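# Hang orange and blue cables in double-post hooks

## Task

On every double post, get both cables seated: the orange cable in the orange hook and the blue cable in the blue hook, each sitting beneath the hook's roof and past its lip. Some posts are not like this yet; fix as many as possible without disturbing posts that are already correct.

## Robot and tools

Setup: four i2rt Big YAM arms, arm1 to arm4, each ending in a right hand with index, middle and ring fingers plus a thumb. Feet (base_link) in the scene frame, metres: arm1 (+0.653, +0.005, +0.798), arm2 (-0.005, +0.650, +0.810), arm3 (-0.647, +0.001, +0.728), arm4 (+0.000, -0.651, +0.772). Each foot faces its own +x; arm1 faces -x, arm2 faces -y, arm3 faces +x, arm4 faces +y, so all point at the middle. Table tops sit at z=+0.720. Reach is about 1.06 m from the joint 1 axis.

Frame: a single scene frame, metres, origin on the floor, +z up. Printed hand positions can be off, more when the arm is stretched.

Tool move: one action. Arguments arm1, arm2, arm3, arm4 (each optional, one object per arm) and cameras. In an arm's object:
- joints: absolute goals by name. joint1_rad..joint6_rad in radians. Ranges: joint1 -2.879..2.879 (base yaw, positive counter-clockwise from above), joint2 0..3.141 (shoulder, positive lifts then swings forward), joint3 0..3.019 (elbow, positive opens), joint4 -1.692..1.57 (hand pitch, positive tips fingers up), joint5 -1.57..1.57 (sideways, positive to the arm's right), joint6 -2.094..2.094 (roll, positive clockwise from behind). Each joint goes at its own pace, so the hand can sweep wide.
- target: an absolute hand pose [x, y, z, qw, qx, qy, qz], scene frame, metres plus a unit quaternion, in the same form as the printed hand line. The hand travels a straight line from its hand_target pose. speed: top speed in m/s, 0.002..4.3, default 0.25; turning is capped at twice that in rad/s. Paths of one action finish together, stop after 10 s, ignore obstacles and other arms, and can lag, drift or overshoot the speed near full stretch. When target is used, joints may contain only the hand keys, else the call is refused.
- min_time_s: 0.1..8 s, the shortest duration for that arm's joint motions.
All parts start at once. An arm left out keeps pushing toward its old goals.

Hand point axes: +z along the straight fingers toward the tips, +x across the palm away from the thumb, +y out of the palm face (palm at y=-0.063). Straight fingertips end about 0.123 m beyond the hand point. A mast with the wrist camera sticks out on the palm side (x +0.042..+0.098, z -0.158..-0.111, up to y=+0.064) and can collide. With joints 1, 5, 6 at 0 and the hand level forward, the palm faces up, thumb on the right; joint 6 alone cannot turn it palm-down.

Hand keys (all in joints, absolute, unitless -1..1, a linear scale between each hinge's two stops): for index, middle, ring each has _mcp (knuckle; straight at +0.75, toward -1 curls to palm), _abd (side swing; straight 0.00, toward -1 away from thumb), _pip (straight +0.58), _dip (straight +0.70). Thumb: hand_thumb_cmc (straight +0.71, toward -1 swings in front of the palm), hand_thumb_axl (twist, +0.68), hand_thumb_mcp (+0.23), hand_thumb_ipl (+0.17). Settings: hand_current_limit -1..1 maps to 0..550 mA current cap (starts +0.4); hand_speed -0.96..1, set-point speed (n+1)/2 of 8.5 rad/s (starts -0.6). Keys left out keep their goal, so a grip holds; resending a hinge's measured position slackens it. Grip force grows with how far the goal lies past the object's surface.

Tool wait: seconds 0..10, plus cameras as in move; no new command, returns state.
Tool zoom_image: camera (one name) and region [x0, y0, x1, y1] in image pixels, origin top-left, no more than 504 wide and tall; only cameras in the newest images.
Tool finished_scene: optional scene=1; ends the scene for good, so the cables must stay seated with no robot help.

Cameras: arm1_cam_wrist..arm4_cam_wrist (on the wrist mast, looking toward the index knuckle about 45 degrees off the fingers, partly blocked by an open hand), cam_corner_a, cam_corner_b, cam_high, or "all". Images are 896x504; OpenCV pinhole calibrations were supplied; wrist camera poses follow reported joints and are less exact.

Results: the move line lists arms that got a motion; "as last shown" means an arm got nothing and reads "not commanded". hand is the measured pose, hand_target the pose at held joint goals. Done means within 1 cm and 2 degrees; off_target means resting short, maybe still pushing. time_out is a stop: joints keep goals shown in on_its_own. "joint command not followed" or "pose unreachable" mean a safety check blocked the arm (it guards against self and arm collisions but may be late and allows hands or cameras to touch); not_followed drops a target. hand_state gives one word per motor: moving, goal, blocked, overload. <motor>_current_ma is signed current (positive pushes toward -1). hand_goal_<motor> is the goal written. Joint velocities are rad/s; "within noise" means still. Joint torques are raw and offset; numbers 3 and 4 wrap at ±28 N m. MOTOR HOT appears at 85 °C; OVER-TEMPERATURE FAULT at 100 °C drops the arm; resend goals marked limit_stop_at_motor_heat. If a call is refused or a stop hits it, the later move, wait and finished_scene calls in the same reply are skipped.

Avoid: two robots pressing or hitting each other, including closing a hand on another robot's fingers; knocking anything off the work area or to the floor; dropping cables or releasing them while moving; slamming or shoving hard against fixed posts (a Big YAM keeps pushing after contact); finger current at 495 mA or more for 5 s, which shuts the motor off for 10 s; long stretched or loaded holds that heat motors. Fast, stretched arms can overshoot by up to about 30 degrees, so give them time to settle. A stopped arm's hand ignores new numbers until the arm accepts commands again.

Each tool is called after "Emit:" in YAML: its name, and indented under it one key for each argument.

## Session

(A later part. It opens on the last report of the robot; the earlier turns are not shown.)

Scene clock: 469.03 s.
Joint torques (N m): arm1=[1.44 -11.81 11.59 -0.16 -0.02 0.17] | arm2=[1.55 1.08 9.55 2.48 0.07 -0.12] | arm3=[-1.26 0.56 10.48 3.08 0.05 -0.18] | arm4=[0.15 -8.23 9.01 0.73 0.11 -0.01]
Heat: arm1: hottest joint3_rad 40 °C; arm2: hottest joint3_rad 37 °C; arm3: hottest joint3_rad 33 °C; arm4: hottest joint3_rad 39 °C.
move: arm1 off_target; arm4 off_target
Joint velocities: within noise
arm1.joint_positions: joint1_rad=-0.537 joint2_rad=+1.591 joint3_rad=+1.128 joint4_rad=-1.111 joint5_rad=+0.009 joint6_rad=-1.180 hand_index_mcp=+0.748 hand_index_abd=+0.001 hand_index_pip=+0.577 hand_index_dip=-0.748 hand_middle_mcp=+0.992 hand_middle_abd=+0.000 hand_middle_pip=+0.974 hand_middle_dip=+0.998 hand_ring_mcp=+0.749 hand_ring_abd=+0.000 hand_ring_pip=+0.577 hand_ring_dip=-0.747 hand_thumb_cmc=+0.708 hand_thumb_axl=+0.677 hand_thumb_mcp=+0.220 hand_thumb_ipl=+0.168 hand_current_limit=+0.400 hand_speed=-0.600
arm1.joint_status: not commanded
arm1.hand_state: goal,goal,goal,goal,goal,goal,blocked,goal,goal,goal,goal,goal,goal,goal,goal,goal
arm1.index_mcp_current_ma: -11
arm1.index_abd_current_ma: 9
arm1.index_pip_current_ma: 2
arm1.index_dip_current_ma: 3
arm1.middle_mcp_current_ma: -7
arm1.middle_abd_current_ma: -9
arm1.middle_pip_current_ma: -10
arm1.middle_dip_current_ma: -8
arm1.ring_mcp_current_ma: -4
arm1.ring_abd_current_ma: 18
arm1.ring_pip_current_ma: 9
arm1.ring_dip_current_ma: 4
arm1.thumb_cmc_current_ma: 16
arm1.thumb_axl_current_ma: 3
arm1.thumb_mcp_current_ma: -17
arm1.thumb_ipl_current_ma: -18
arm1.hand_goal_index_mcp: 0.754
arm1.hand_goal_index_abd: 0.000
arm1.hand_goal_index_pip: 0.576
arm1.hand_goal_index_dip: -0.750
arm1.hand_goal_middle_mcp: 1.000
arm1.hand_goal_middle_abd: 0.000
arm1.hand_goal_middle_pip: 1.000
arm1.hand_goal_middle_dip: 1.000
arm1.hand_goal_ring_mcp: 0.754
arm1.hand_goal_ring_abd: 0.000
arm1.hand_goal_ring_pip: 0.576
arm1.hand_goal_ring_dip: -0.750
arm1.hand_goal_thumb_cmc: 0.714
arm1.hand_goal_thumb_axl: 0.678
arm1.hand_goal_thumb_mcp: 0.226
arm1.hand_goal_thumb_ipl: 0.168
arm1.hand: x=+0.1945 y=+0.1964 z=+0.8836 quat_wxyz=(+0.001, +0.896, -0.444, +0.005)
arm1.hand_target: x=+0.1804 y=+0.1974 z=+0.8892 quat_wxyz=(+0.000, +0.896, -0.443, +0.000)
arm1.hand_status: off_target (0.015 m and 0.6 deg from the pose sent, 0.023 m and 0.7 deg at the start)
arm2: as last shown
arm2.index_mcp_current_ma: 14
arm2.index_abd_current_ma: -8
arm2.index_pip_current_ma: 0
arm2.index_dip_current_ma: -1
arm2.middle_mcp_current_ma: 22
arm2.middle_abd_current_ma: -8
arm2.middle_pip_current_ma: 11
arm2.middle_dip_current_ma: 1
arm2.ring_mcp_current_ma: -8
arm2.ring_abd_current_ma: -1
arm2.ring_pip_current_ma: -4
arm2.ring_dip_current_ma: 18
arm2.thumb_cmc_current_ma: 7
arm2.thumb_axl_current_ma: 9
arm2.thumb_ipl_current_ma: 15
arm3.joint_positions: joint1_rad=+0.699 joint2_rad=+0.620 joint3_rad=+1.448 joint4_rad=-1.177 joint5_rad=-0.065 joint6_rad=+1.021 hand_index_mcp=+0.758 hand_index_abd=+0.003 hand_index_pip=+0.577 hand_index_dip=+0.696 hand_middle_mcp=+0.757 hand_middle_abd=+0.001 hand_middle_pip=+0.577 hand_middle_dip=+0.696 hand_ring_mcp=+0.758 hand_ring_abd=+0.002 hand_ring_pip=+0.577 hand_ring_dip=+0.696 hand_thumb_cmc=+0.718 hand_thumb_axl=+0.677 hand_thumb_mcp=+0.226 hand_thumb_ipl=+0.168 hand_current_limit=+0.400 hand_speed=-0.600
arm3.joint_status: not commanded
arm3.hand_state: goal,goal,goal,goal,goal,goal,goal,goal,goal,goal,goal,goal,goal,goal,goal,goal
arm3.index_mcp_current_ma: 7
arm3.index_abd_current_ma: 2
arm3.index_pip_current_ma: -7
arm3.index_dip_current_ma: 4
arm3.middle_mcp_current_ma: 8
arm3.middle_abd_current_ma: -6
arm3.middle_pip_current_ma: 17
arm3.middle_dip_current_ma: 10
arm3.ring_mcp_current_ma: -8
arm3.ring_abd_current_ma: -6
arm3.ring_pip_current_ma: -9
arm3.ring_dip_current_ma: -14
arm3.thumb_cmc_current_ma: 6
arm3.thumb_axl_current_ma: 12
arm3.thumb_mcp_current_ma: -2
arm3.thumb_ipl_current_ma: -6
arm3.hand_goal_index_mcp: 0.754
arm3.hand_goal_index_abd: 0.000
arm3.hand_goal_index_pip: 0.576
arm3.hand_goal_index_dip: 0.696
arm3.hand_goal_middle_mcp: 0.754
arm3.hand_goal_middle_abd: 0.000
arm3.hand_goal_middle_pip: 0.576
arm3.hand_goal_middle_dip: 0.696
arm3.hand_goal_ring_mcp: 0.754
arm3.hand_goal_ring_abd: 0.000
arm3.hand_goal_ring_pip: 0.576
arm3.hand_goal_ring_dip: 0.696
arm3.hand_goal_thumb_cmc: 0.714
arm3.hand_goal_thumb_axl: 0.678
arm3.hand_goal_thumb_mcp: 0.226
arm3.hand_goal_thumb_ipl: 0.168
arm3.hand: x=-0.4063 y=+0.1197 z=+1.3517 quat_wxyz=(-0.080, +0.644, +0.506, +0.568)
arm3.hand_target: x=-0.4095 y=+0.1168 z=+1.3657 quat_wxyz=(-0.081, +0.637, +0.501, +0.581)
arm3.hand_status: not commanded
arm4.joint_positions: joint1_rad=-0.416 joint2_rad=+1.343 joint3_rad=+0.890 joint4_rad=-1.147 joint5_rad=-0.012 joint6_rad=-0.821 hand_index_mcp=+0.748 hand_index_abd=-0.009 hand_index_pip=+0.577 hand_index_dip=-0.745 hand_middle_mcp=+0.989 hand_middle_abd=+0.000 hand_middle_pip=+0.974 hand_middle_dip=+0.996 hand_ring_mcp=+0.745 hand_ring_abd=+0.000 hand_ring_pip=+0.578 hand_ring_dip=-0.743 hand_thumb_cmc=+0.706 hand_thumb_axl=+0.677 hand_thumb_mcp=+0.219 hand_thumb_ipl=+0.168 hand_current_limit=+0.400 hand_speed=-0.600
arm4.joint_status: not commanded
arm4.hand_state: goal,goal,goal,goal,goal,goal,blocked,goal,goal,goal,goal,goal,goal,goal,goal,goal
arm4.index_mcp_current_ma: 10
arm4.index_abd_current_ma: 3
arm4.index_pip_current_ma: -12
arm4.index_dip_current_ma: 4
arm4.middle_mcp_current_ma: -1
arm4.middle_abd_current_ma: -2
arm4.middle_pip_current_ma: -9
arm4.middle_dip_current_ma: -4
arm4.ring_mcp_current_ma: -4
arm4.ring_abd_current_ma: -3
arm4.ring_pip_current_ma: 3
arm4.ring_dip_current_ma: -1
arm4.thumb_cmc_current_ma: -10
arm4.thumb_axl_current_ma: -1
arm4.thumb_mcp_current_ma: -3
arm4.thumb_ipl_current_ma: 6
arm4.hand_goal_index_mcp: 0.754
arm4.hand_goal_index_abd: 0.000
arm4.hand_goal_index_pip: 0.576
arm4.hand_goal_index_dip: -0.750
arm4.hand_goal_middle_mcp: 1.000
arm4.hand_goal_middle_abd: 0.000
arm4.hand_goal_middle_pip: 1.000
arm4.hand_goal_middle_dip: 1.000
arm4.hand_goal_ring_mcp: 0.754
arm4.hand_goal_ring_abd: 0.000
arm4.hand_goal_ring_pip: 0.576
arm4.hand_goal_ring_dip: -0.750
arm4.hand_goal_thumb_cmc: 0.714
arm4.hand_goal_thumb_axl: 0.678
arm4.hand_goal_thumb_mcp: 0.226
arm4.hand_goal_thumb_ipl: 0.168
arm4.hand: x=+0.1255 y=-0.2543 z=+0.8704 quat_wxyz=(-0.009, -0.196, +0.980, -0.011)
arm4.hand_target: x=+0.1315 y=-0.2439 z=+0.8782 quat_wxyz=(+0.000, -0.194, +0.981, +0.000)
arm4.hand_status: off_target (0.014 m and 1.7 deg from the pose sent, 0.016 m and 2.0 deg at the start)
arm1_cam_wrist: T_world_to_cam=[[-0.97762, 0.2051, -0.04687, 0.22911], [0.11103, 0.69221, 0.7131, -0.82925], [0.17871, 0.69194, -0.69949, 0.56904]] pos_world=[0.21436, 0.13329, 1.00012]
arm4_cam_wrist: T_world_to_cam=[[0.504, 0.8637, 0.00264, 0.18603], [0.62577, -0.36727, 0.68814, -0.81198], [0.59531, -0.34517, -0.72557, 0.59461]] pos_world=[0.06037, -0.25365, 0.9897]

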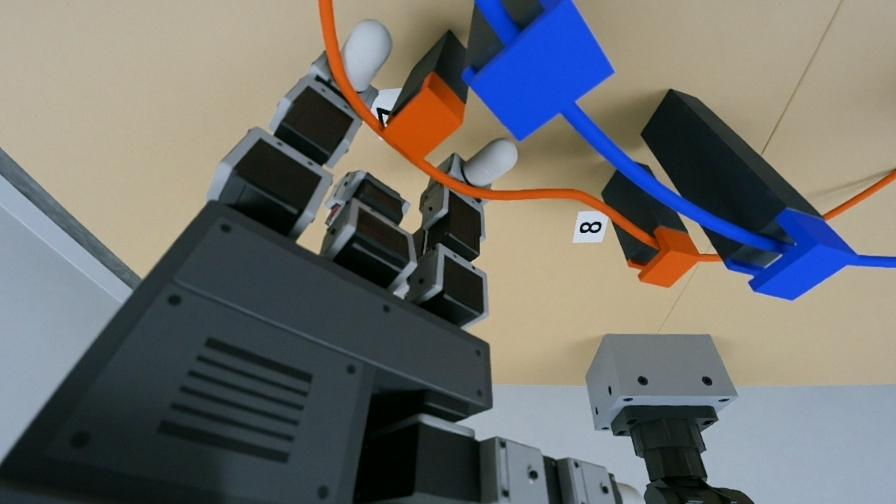

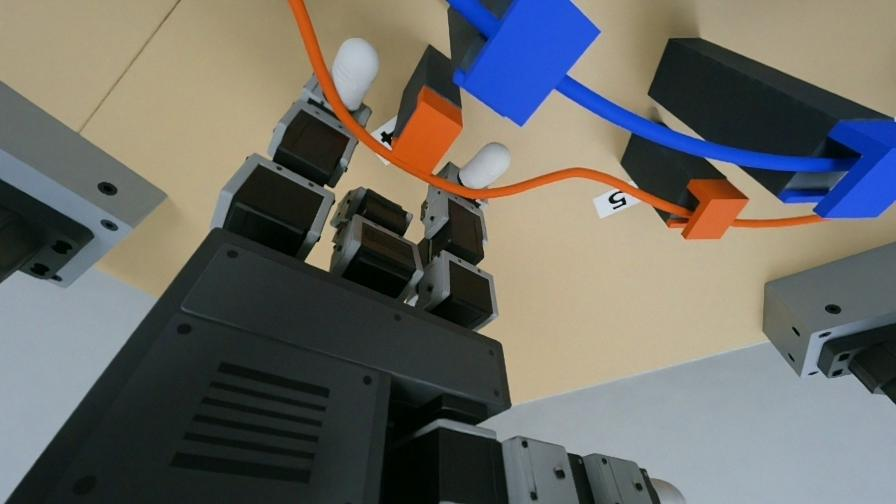

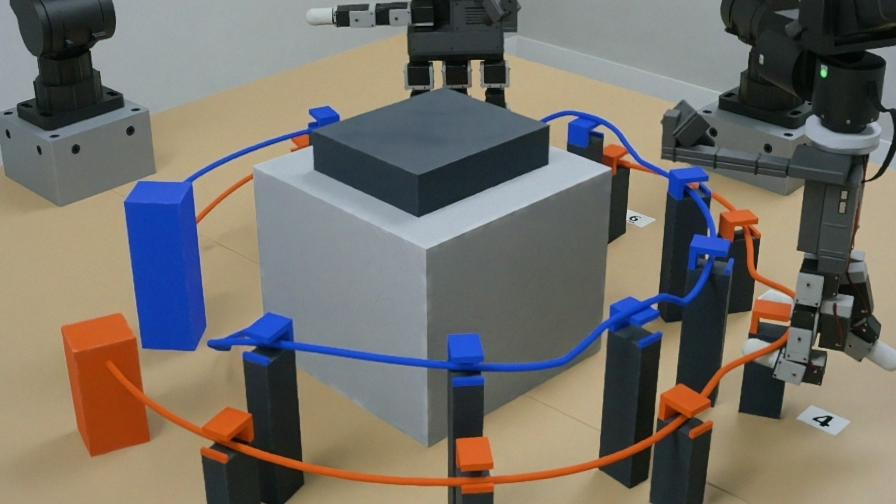

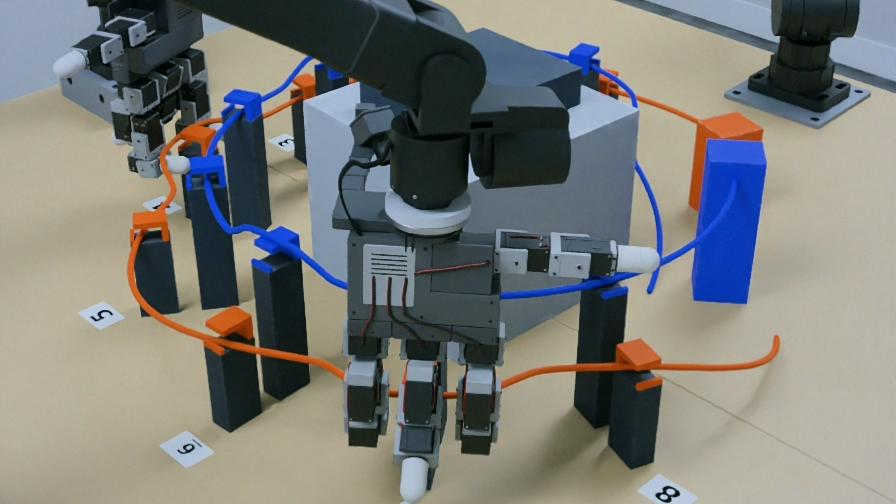

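Emit:
move:
  arm4: {"target": [0.133, -0.249, 0.864, 0, -0.1942, 0.981, 0], "speed": 0.12}
  arm1: {"target": [0.168, 0.188, 0.886, 0, -0.8965, 0.4431, 0], "speed": 0.12}
  cameras: ["arm1_cam_wrist", "arm4_cam_wrist", "cam_corner_a", "cam_corner_b"]

Emit:
zoom_image:
  camera: "cam_corner_a"
  region: [700, 240, 860, 400]

Emit:
zoom_image:
  camera: "cam_corner_b"
  region: [340, 330, 500, 490]

Emit:
zoom_image:
  camera: "arm1_cam_wrist"
  region: [340, 20, 540, 220]

Emit:
zoom_image:
  camera: "arm4_cam_wrist"
  region: [320, 20, 520, 220]

Emit:
zoom_image:
  camera: "cam_corner_b"
  region: [100, 80, 260, 240]

Scene clock: 481.53 s.
Joint torques (N m): arm1=[1.67 -11.99 12.01 -0.06 -0.02 0.19] | arm2=[1.32 0.85 9.51 2.54 0.07 -0.17] | arm3=[-1.26 0.73 10.32 3.04 0.02 -0.19] | arm4=[-0.38 -8.41 7.82 0.75 0.12 -0.12]
Heat: arm1: hottest joint3_rad 41 °C; arm2: hottest joint3_rad 37 °C; arm3: hottest joint3_rad 33 °C; arm4: hottest joint3_rad 38 °C.
move: arm1 off_target; arm4 done
Joint velocities: within noise
arm1.joint_positions: joint1_rad=-0.505 joint2_rad=+1.609 joint3_rad=+1.136 joint4_rad=-1.111 joint5_rad=+0.009 joint6_rad=-1.148 hand_index_mcp=+0.758 hand_index_abd=+0.001 hand_index_pip=+0.577 hand_index_dip=-0.748 hand_middle_mcp=+0.992 hand_middle_abd=+0.000 hand_middle_pip=+0.974 hand_middle_dip=+0.998 hand_ring_mcp=+0.749 hand_ring_abd=+0.000 hand_ring_pip=+0.577 hand_ring_dip=-0.747 hand_thumb_cmc=+0.708 hand_thumb_axl=+0.677 hand_thumb_mcp=+0.220 hand_thumb_ipl=+0.168 hand_current_limit=+0.400 hand_speed=-0.600
arm1.joint_status: not commanded
arm1.hand_state: goal,goal,goal,goal,goal,goal,blocked,goal,goal,goal,goal,goal,goal,goal,goal,goal
arm1.index_mcp_current_ma: -3
arm1.index_abd_current_ma: 15
arm1.index_pip_current_ma: 0
arm1.index_dip_current_ma: 8
arm1.middle_mcp_current_ma: -11
arm1.middle_abd_current_ma: 9
arm1.middle_pip_current_ma: -1
arm1.middle_dip_current_ma: 3
arm1.ring_mcp_current_ma: 5
arm1.ring_abd_current_ma: -6
arm1.ring_pip_current_ma: 1
arm1.ring_dip_current_ma: -1
arm1.thumb_cmc_current_ma: 4
arm1.thumb_axl_current_ma: -10
arm1.thumb_mcp_current_ma: -5
arm1.thumb_ipl_current_ma: 6
arm1.hand_goal_index_mcp: 0.754
arm1.hand_goal_index_abd: 0.000
arm1.hand_goal_index_pip: 0.576
arm1.hand_goal_index_dip: -0.750
arm1.hand_goal_middle_mcp: 1.000
arm1.hand_goal_middle_abd: 0.000
arm1.hand_goal_middle_pip: 1.000
arm1.hand_goal_middle_dip: 1.000
arm1.hand_goal_ring_mcp: 0.754
arm1.hand_goal_ring_abd: 0.000
arm1.hand_goal_ring_pip: 0.576
arm1.hand_goal_ring_dip: -0.750
arm1.hand_goal_thumb_cmc: 0.714
arm1.hand_goal_thumb_axl: 0.678
arm1.hand_goal_thumb_mcp: 0.226
arm1.hand_goal_thumb_ipl: 0.168
arm1.hand: x=+0.1853 y=+0.1855 z=+0.8784 quat_wxyz=(+0.001, +0.896, -0.444, +0.010)
arm1.hand_target: x=+0.1685 y=+0.1876 z=+0.8863 quat_wxyz=(+0.000, +0.897, -0.443, +0.000)
arm1.hand_status: off_target (0.019 m and 1.2 deg from the pose sent, 0.028 m and 0.6 deg at the start)
arm2.joint_positions: joint1_rad=-0.088 joint2_rad=+0.611 joint3_rad=+1.318 joint4_rad=-1.203 joint5_rad=+0.033 joint6_rad=+1.068 hand_index_mcp=+0.758 hand_index_abd=+0.001 hand_index_pip=+0.577 hand_index_dip=+0.696 hand_middle_mcp=+0.758 hand_middle_abd=+0.000 hand_middle_pip=+0.577 hand_middle_dip=+0.696 hand_ring_mcp=+0.758 hand_ring_abd=+0.000 hand_ring_pip=+0.577 hand_ring_dip=+0.696 hand_thumb_cmc=+0.716 hand_thumb_axl=+0.677 hand_thumb_mcp=+0.226 hand_thumb_ipl=+0.168 hand_current_limit=+0.400 hand_speed=-0.600
arm2.joint_status: not commanded
arm2.hand_state: goal,goal,goal,goal,goal,goal,goal,goal,goal,goal,goal,goal,goal,goal,goal,goal
arm2.index_mcp_current_ma: 11
arm2.index_abd_current_ma: -22
arm2.index_pip_current_ma: -9
arm2.index_dip_current_ma: -14
arm2.middle_mcp_current_ma: 6
arm2.middle_abd_current_ma: -13
arm2.middle_pip_current_ma: 0
arm2.middle_dip_current_ma: -7
arm2.ring_mcp_current_ma: 3
arm2.ring_abd_current_ma: 2
arm2.ring_pip_current_ma: -7
arm2.ring_dip_current_ma: 2
arm2.thumb_cmc_current_ma: 19
arm2.thumb_axl_current_ma: -4
arm2.thumb_mcp_current_ma: 9
arm2.thumb_ipl_current_ma: 7
arm2.hand_goal_index_mcp: 0.754
arm2.hand_goal_index_abd: 0.000
arm2.hand_goal_index_pip: 0.576
arm2.hand_goal_index_dip: 0.696
arm2.hand_goal_middle_mcp: 0.754
arm2.hand_goal_middle_abd: 0.000
arm2.hand_goal_middle_pip: 0.576
arm2.hand_goal_middle_dip: 0.696
arm2.hand_goal_ring_mcp: 0.754
arm2.hand_goal_ring_abd: 0.000
arm2.hand_goal_ring_pip: 0.576
arm2.hand_goal_ring_dip: 0.696
arm2.hand_goal_thumb_cmc: 0.714
arm2.hand_goal_thumb_axl: 0.678
arm2.hand_goal_thumb_mcp: 0.226
arm2.hand_goal_thumb_ipl: 0.168
arm2.hand: x=-0.1273 y=+0.3990 z=+1.3651 quat_wxyz=(+0.462, +0.708, -0.484, +0.227)
arm2.hand_target: x=-0.1301 y=+0.4034 z=+1.3777 quat_wxyz=(+0.474, +0.699, -0.485, +0.230)
arm2.hand_status: not commanded
arm3: as last shown
arm3.index_mcp_current_ma: 6
arm3.index_abd_current_ma: 3
arm3.index_pip_current_ma: -10
arm3.index_dip_current_ma: -4
arm3.middle_mcp_current_ma: 5
arm3.middle_abd_current_ma: -4
arm3.middle_pip_current_ma: 10
arm3.middle_dip_current_ma: 5
arm3.ring_mcp_current_ma: -12
arm3.ring_abd_current_ma: -2
arm3.ring_pip_current_ma: -4
arm3.ring_dip_current_ma: -10
arm3.thumb_cmc_current_ma: 5
arm3.thumb_axl_current_ma: 1
arm3.thumb_mcp_current_ma: -5
arm3.thumb_ipl_current_ma: 7
arm4.joint_positions: joint1_rad=-0.418 joint2_rad=+1.352 joint3_rad=+0.871 joint4_rad=-1.105 joint5_rad=-0.012 joint6_rad=-0.821 hand_index_mcp=+0.746 hand_index_abd=-0.009 hand_index_pip=+0.577 hand_index_dip=-0.745 hand_middle_mcp=+0.989 hand_middle_abd=+0.000 hand_middle_pip=+0.974 hand_middle_dip=+0.996 hand_ring_mcp=+0.745 hand_ring_abd=-0.013 hand_ring_pip=+0.578 hand_ring_dip=-0.743 hand_thumb_cmc=+0.706 hand_thumb_axl=+0.677 hand_thumb_mcp=+0.219 hand_thumb_ipl=+0.168 hand_current_limit=+0.400 hand_speed=-0.600
arm4.joint_status: not commanded
arm4.hand_state: goal,goal,goal,goal,goal,goal,blocked,goal,goal,goal,goal,goal,goal,goal,goal,goal
arm4.index_mcp_current_ma: 2
arm4.index_abd_current_ma: -5
arm4.index_pip_current_ma: -4
arm4.index_dip_current_ma: -3
arm4.middle_mcp_current_ma: -1
arm4.middle_abd_current_ma: -11
arm4.middle_pip_current_ma: -8
arm4.middle_dip_current_ma: 3
arm4.ring_mcp_current_ma: -5
arm4.ring_abd_current_ma: -6
arm4.ring_pip_current_ma: 1
arm4.ring_dip_current_ma: 11
arm4.thumb_cmc_current_ma: 8
arm4.thumb_axl_current_ma: -6
arm4.thumb_mcp_current_ma: -10
arm4.thumb_ipl_current_ma: -7
arm4.hand_goal_index_mcp: 0.754
arm4.hand_goal_index_abd: 0.000
arm4.hand_goal_index_pip: 0.576
arm4.hand_goal_index_dip: -0.750
arm4.hand_goal_middle_mcp: 1.000
arm4.hand_goal_middle_abd: 0.000
arm4.hand_goal_middle_pip: 1.000
arm4.hand_goal_middle_dip: 1.000
arm4.hand_goal_ring_mcp: 0.754
arm4.hand_goal_ring_abd: 0.000
arm4.hand_goal_ring_pip: 0.576
arm4.hand_goal_ring_dip: -0.750
arm4.hand_goal_thumb_cmc: 0.714
arm4.hand_goal_thumb_axl: 0.678
arm4.hand_goal_thumb_mcp: 0.226
arm4.hand_goal_thumb_ipl: 0.168
arm4.hand: x=+0.1274 y=-0.2528 z=+0.8619 quat_wxyz=(-0.005, -0.195, +0.981, -0.006)
arm4.hand_target: x=+0.1330 y=-0.2491 z=+0.8641 quat_wxyz=(+0.000, -0.194, +0.981, +0.000)
arm4.hand_status: done (0.007 m and 0.9 deg from the pose sent, 0.011 m and 1.7 deg at the start)
arm1_cam_wrist: T_world_to_cam=[[-0.97721, 0.20472, -0.05609, 0.23027], [0.10488, 0.69539, 0.71093, -0.81455], [0.18455, 0.68885, -0.70102, 0.57533]] pos_world=[0.20428, 0.12298, 0.99532]
arm4_cam_wrist: T_world_to_cam=[[0.50577, 0.86252, 0.01632, 0.17146], [0.62082, -0.37705, 0.68733, -0.80784], [0.59898, -0.3375, -0.72616, 0.58973]] pos_world=[0.06157, -0.25345, 0.98069]

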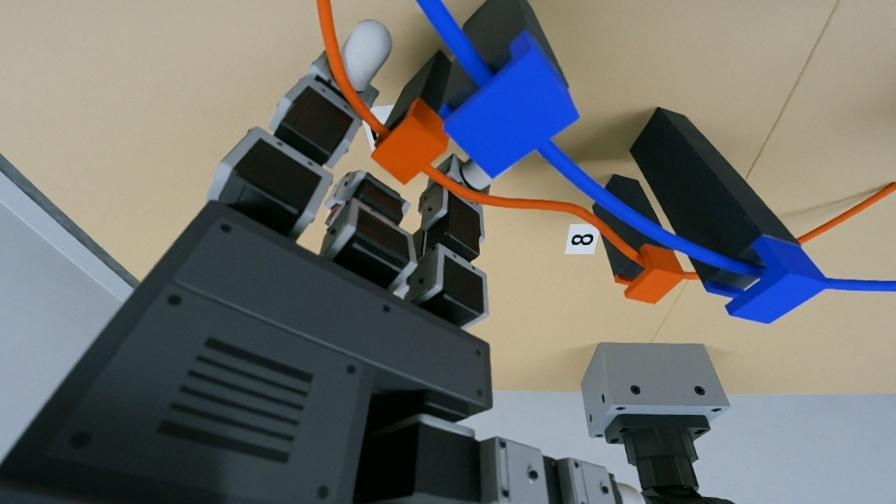

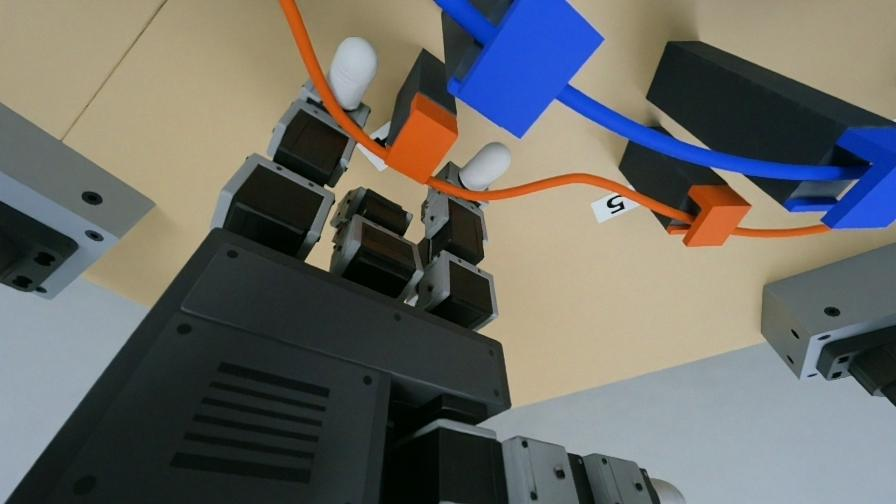

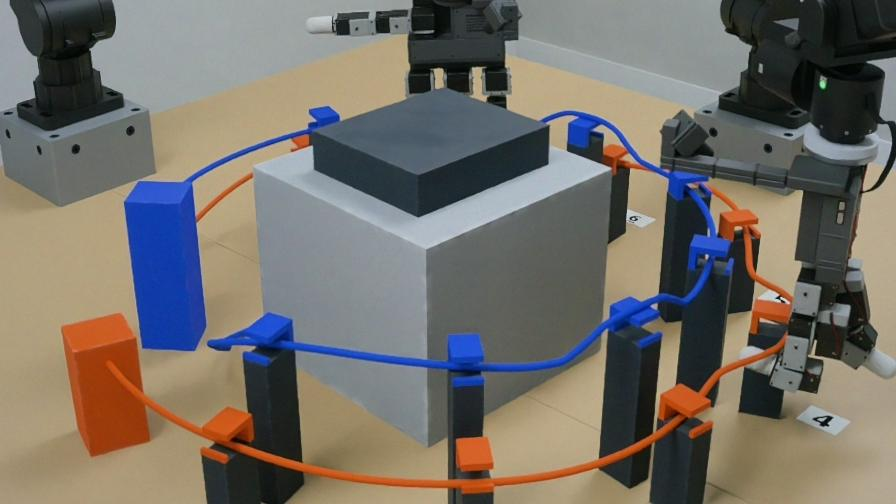

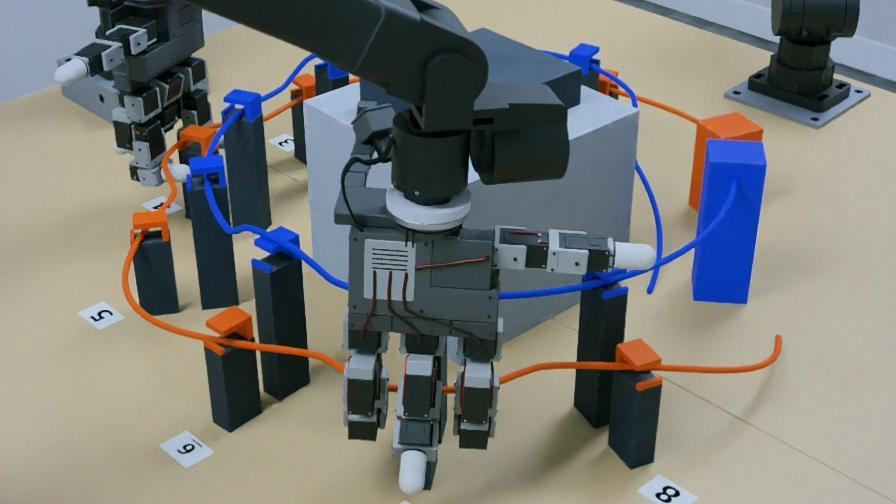

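Scaled by 3.150 from the camera's image (finer frame: 1280x720).

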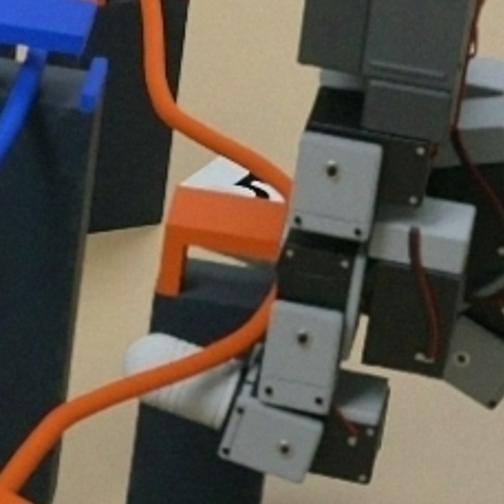

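Scaled by 3.150 from the camera's image (finer frame: 1280x720).

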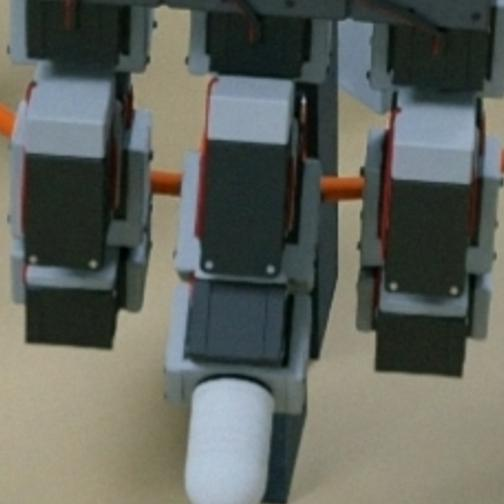

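Scaled by 2.520 from the camera's image (finer frame: 1280x720).

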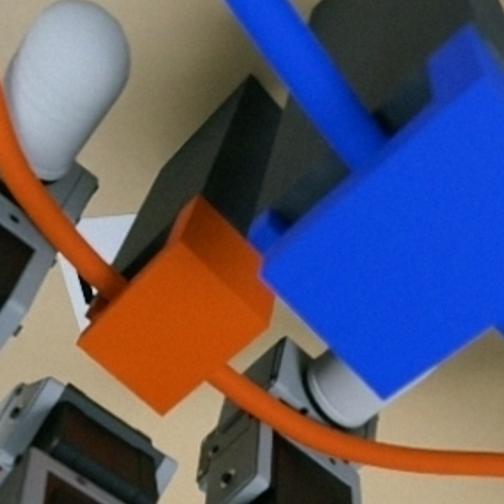

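Scaled by 2.520 from the camera's image (finer frame: 1280x720).

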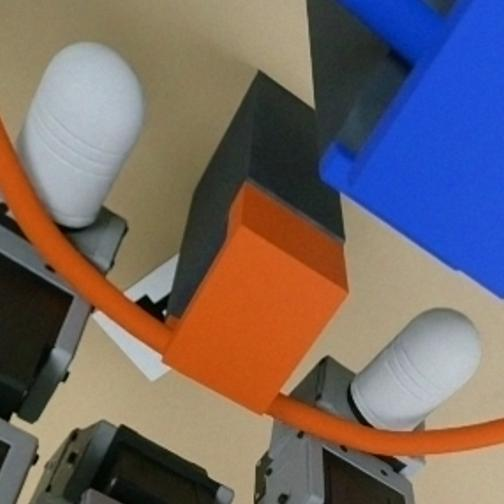

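Scaled by 3.150 from the camera's image (finer frame: 1280x720).

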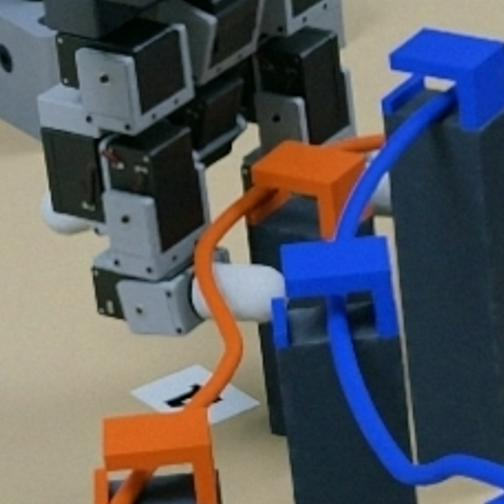

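Emit:
move:
  arm4: {"target": [0.1253, -0.2306, 0.868, 0, -0.1942, 0.981, 0], "speed": 0.12}
  arm1: {"target": [0.168, 0.188, 0.868, 0, -0.8965, 0.4431, 0], "speed": 0.1}
  cameras: ["arm1_cam_wrist", "arm4_cam_wrist", "cam_corner_a", "cam_corner_b"]

Emit:
zoom_image:
  camera: "cam_corner_a"
  region: [700, 240, 860, 400]

Emit:
zoom_image:
  camera: "cam_corner_b"
  region: [340, 330, 500, 490]

Emit:
zoom_image:
  camera: "arm1_cam_wrist"
  region: [340, 20, 540, 220]

Emit:
zoom_image:
  camera: "arm4_cam_wrist"
  region: [320, 20, 520, 220]

Emit:
zoom_image:
  camera: "cam_corner_b"
  region: [100, 80, 260, 240]

Scene clock: 497.63 s.
Joint torques (N m): arm1=[1.9 -12.28 10.04 0.51 0 0.17] | arm2=[1.2 0.79 9.51 2.48 0.09 -0.09] | arm3=[-0.62 0.5 10.3 3.04 0.02 -0.21] | arm4=[0.85 -8.64 10.66 0.17 0.07 0.11]
Heat: arm1: hottest joint3_rad 39 °C; arm2: hottest joint3_rad 37 °C; arm3: hottest joint3_rad 33 °C; arm4: hottest joint3_rad 36 °C.
move: arm1 off_target; arm4 off_target
Joint velocities: within noise
arm1.joint_positions: joint1_rad=-0.505 joint2_rad=+1.633 joint3_rad=+1.136 joint4_rad=-1.082 joint5_rad=+0.009 joint6_rad=-1.148 hand_index_mcp=+0.758 hand_index_abd=+0.001 hand_index_pip=+0.577 hand_index_dip=-0.748 hand_middle_mcp=+0.992 hand_middle_abd=+0.000 hand_middle_pip=+0.974 hand_middle_dip=+0.998 hand_ring_mcp=+0.749 hand_ring_abd=+0.000 hand_ring_pip=+0.577 hand_ring_dip=-0.747 hand_thumb_cmc=+0.708 hand_thumb_axl=+0.677 hand_thumb_mcp=+0.220 hand_thumb_ipl=+0.168 hand_current_limit=+0.400 hand_speed=-0.600
arm1.joint_status: not commanded
arm1.hand_state: goal,goal,goal,goal,goal,goal,blocked,goal,goal,goal,goal,goal,goal,goal,goal,goal
arm1.index_mcp_current_ma: 14
arm1.index_abd_current_ma: -6
arm1.index_pip_current_ma: -3
arm1.index_dip_current_ma: -2
arm1.middle_mcp_current_ma: -9
arm1.middle_abd_current_ma: 4
arm1.middle_pip_current_ma: 1
arm1.middle_dip_current_ma: -10
arm1.ring_mcp_current_ma: 6
arm1.ring_abd_current_ma: 10
arm1.ring_pip_current_ma: -2
arm1.ring_dip_current_ma: -23
arm1.thumb_cmc_current_ma: 18
arm1.thumb_axl_current_ma: -3
arm1.thumb_mcp_current_ma: -5
arm1.thumb_ipl_current_ma: -13
arm1.hand_goal_index_mcp: 0.754
arm1.hand_goal_index_abd: 0.000
arm1.hand_goal_index_pip: 0.576
arm1.hand_goal_index_dip: -0.750
arm1.hand_goal_middle_mcp: 1.000
arm1.hand_goal_middle_abd: 0.000
arm1.hand_goal_middle_pip: 1.000
arm1.hand_goal_middle_dip: 1.000
arm1.hand_goal_ring_mcp: 0.754
arm1.hand_goal_ring_abd: 0.000
arm1.hand_goal_ring_pip: 0.576
arm1.hand_goal_ring_dip: -0.750
arm1.hand_goal_thumb_cmc: 0.714
arm1.hand_goal_thumb_axl: 0.678
arm1.hand_goal_thumb_mcp: 0.226
arm1.hand_goal_thumb_ipl: 0.168
arm1.hand: x=+0.1799 y=+0.1884 z=+0.8684 quat_wxyz=(+0.001, +0.896, -0.445, +0.007)
arm1.hand_target: x=+0.1682 y=+0.1878 z=+0.8681 quat_wxyz=(+0.000, +0.896, -0.443, +0.000)
arm1.hand_status: off_target (0.012 m and 0.8 deg from the pose sent, 0.020 m and 1.2 deg at the start)
arm2, arm3: as last shown
arm2.index_mcp_current_ma: 1
arm2.index_abd_current_ma: -7
arm2.index_pip_current_ma: -12
arm2.index_dip_current_ma: -30
arm2.middle_mcp_current_ma: 15
arm2.middle_abd_current_ma: 3
arm2.middle_pip_current_ma: 14
arm2.middle_dip_current_ma: -4
arm2.ring_mcp_current_ma: 1
arm2.ring_abd_current_ma: -6
arm2.ring_pip_current_ma: -10
arm2.ring_dip_current_ma: 25
arm2.thumb_cmc_current_ma: 5
arm2.thumb_axl_current_ma: 2
arm2.thumb_mcp_current_ma: 4
arm2.thumb_ipl_current_ma: 8
arm3.index_mcp_current_ma: 3
arm3.index_abd_current_ma: 9
arm3.index_pip_current_ma: -6
arm3.index_dip_current_ma: -6
arm3.middle_mcp_current_ma: -4
arm3.middle_abd_current_ma: -14
arm3.middle_pip_current_ma: 7
arm3.middle_dip_current_ma: 8
arm3.ring_mcp_current_ma: -7
arm3.ring_abd_current_ma: 2
arm3.ring_pip_current_ma: 4
arm3.ring_dip_current_ma: -7
arm3.thumb_cmc_current_ma: 1
arm3.thumb_axl_current_ma: 4
arm3.thumb_mcp_current_ma: -3
arm3.thumb_ipl_current_ma: 0
arm4.joint_positions: joint1_rad=-0.396 joint2_rad=+1.380 joint3_rad=+0.871 joint4_rad=-1.105 joint5_rad=-0.012 joint6_rad=-0.802 hand_index_mcp=+0.746 hand_index_abd=-0.008 hand_index_pip=+0.577 hand_index_dip=-0.745 hand_middle_mcp=+0.989 hand_middle_abd=+0.000 hand_middle_pip=+0.974 hand_middle_dip=+0.996 hand_ring_mcp=+0.745 hand_ring_abd=-0.013 hand_ring_pip=+0.578 hand_ring_dip=-0.743 hand_thumb_cmc=+0.706 hand_thumb_axl=+0.677 hand_thumb_mcp=+0.219 hand_thumb_ipl=+0.168 hand_current_limit=+0.400 hand_speed=-0.600
arm4.joint_status: not commanded
arm4.hand_state: goal,goal,goal,goal,goal,goal,blocked,goal,goal,goal,goal,goal,goal,goal,goal,goal
arm4.index_mcp_current_ma: 0
arm4.index_abd_current_ma: 9
arm4.index_pip_current_ma: -5
arm4.index_dip_current_ma: 9
arm4.middle_mcp_current_ma: 3
arm4.middle_abd_current_ma: -4
arm4.middle_pip_current_ma: -10
arm4.middle_dip_current_ma: -6
arm4.ring_mcp_current_ma: -11
arm4.ring_abd_current_ma: -3
arm4.ring_pip_current_ma: 6
arm4.ring_dip_current_ma: -1
arm4.thumb_cmc_current_ma: -4
arm4.thumb_axl_current_ma: 1
arm4.thumb_mcp_current_ma: -11
arm4.thumb_ipl_current_ma: -1
arm4.hand_goal_index_mcp: 0.754
arm4.hand_goal_index_abd: 0.000
arm4.hand_goal_index_pip: 0.576
arm4.hand_goal_index_dip: -0.750
arm4.hand_goal_middle_mcp: 1.000
arm4.hand_goal_middle_abd: 0.000
arm4.hand_goal_middle_pip: 1.000
arm4.hand_goal_middle_dip: 1.000
arm4.hand_goal_ring_mcp: 0.754
arm4.hand_goal_ring_abd: 0.000
arm4.hand_goal_ring_pip: 0.576
arm4.hand_goal_ring_dip: -0.750
arm4.hand_goal_thumb_cmc: 0.714
arm4.hand_goal_thumb_axl: 0.678
arm4.hand_goal_thumb_mcp: 0.226
arm4.hand_goal_thumb_ipl: 0.168
arm4.hand: x=+0.1195 y=-0.2509 z=+0.8508 quat_wxyz=(-0.013, -0.197, +0.980, -0.018)
arm4.hand_target: x=+0.1249 y=-0.2315 z=+0.8684 quat_wxyz=(+0.000, -0.194, +0.981, +0.000)
arm4.hand_status: off_target (0.027 m and 2.5 deg from the pose sent, 0.023 m and 0.9 deg at the start)
arm1_cam_wrist: T_world_to_cam=[[-0.97737, 0.20538, -0.05063, 0.21906], [0.10881, 0.69341, 0.71227, -0.81039], [0.18139, 0.69065, -0.70007, 0.56681]] pos_world=[0.19947, 0.12548, 0.98512]
arm4_cam_wrist: T_world_to_cam=[[0.50274, 0.86436, -0.01149, 0.19852], [0.62955, -0.35699, 0.69009, -0.79301], [0.59239, -0.35417, -0.72363, 0.58148]] pos_world=[0.05497, -0.24875, 0.97031]

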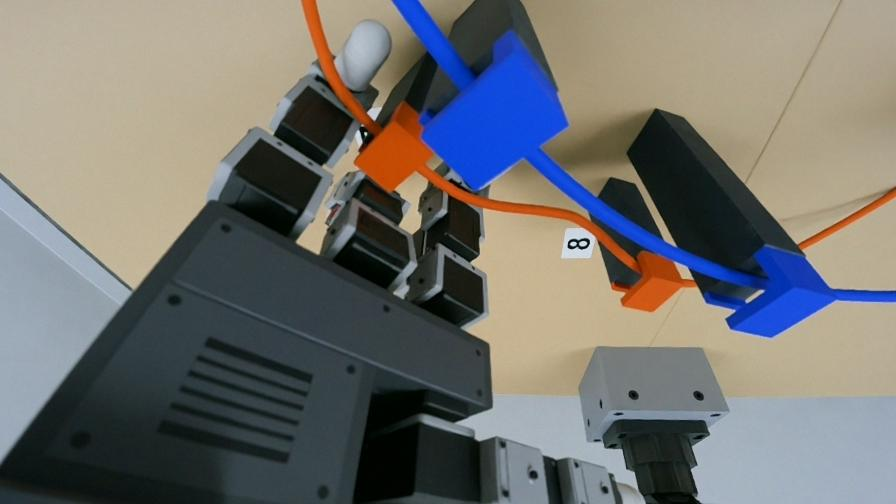

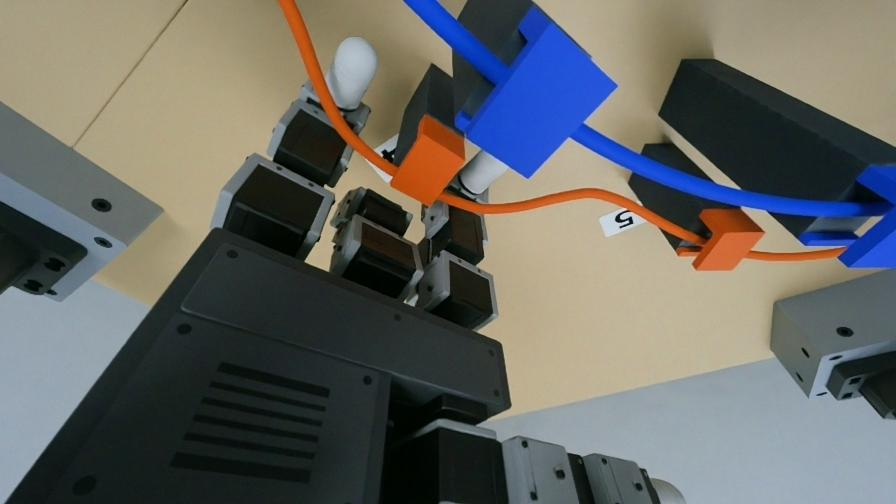

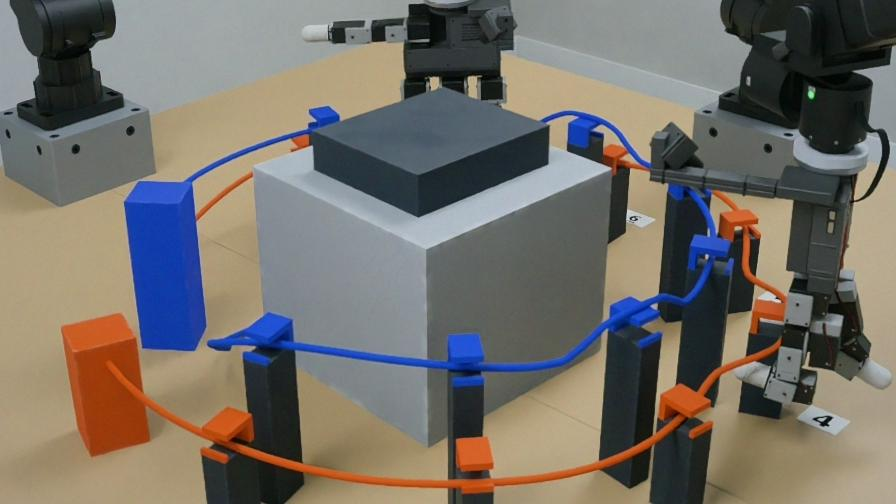

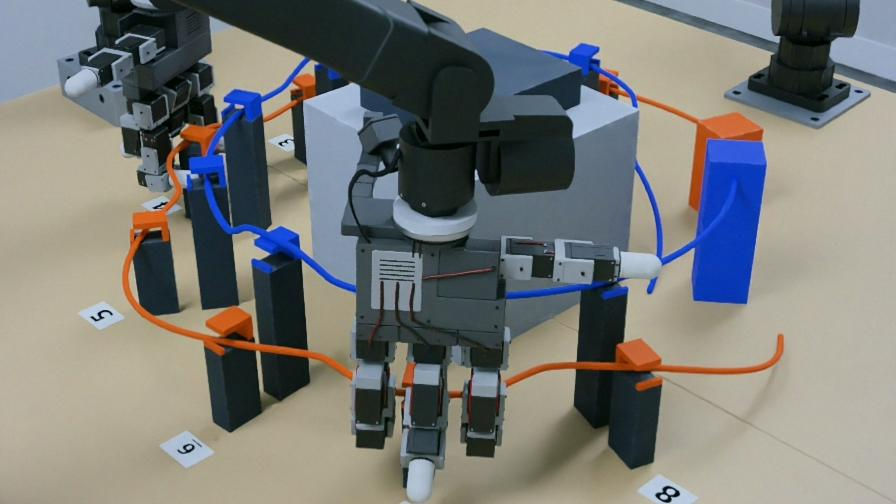

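Scaled by 3.150 from the camera's image (finer frame: 1280x720).

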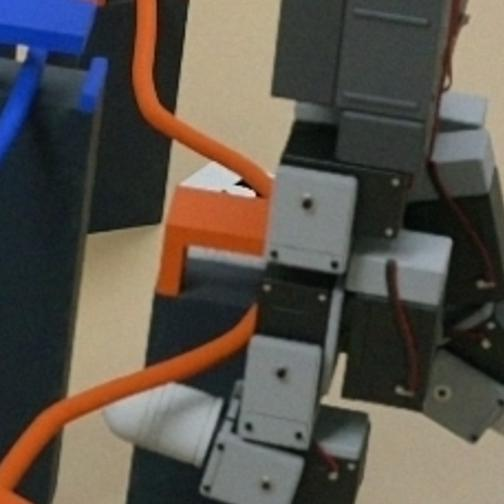

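Scaled by 3.150 from the camera's image (finer frame: 1280x720).

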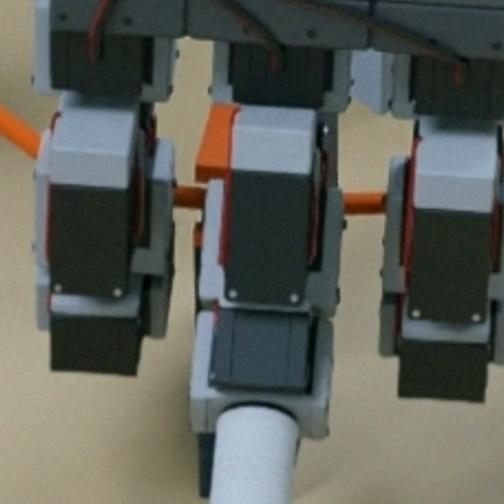

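Scaled by 2.520 from the camera's image (finer frame: 1280x720).

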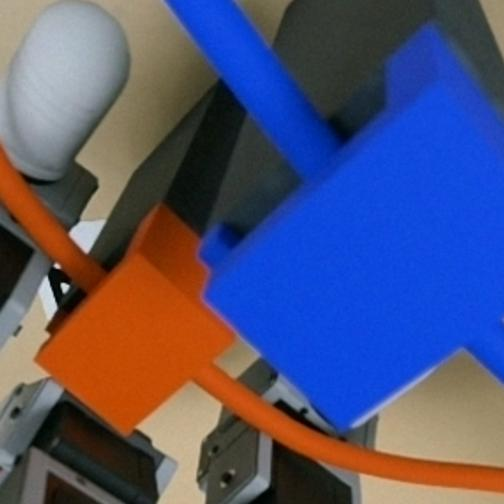

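Scaled by 2.520 from the camera's image (finer frame: 1280x720).

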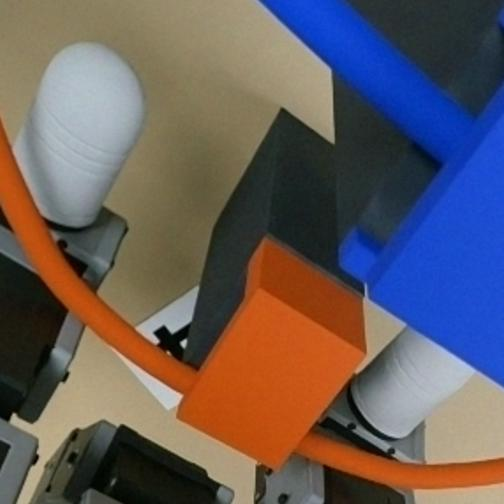

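Scaled by 3.150 from the camera's image (finer frame: 1280x720).

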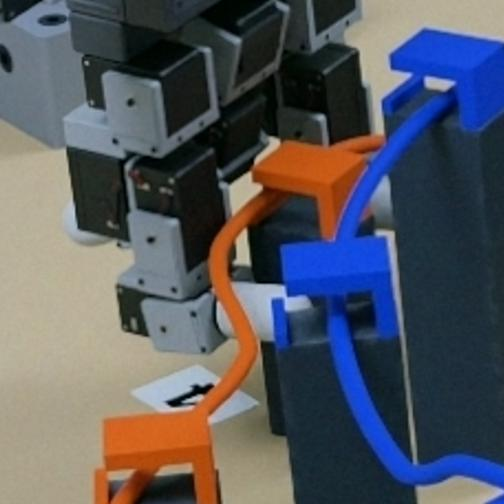

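Emit:
zoom_image:
  camera: "cam_corner_b"
  region: [160, 110, 230, 160]

Emit:
zoom_image:
  camera: "cam_corner_a"
  region: [740, 280, 810, 350]

Emit:
zoom_image:
  camera: "arm4_cam_wrist"
  region: [380, 100, 480, 220]

Scaled by 7.200 from the camera's image (finer frame: 1280x720).

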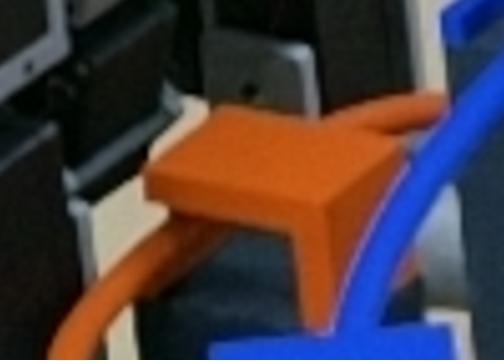

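Scaled by 7.200 from the camera's image (finer frame: 1280x720).

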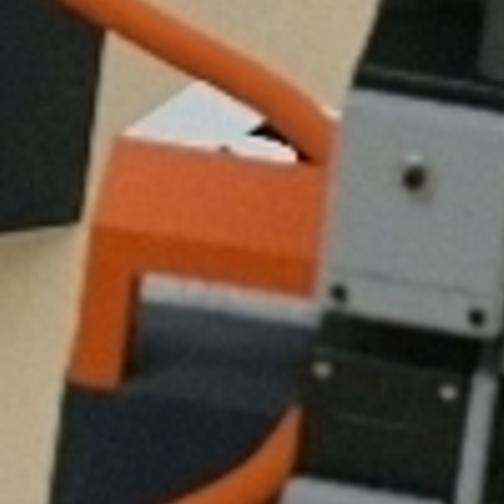

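Scaled by 4.200 from the camera's image (finer frame: 1280x720).

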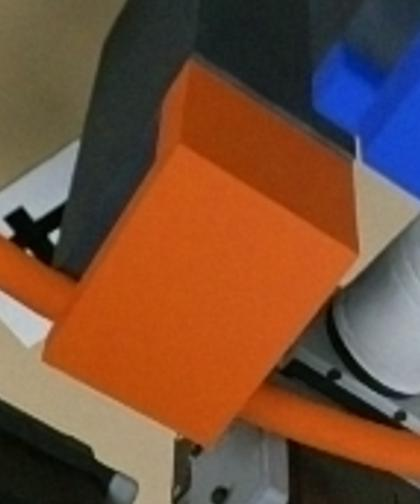

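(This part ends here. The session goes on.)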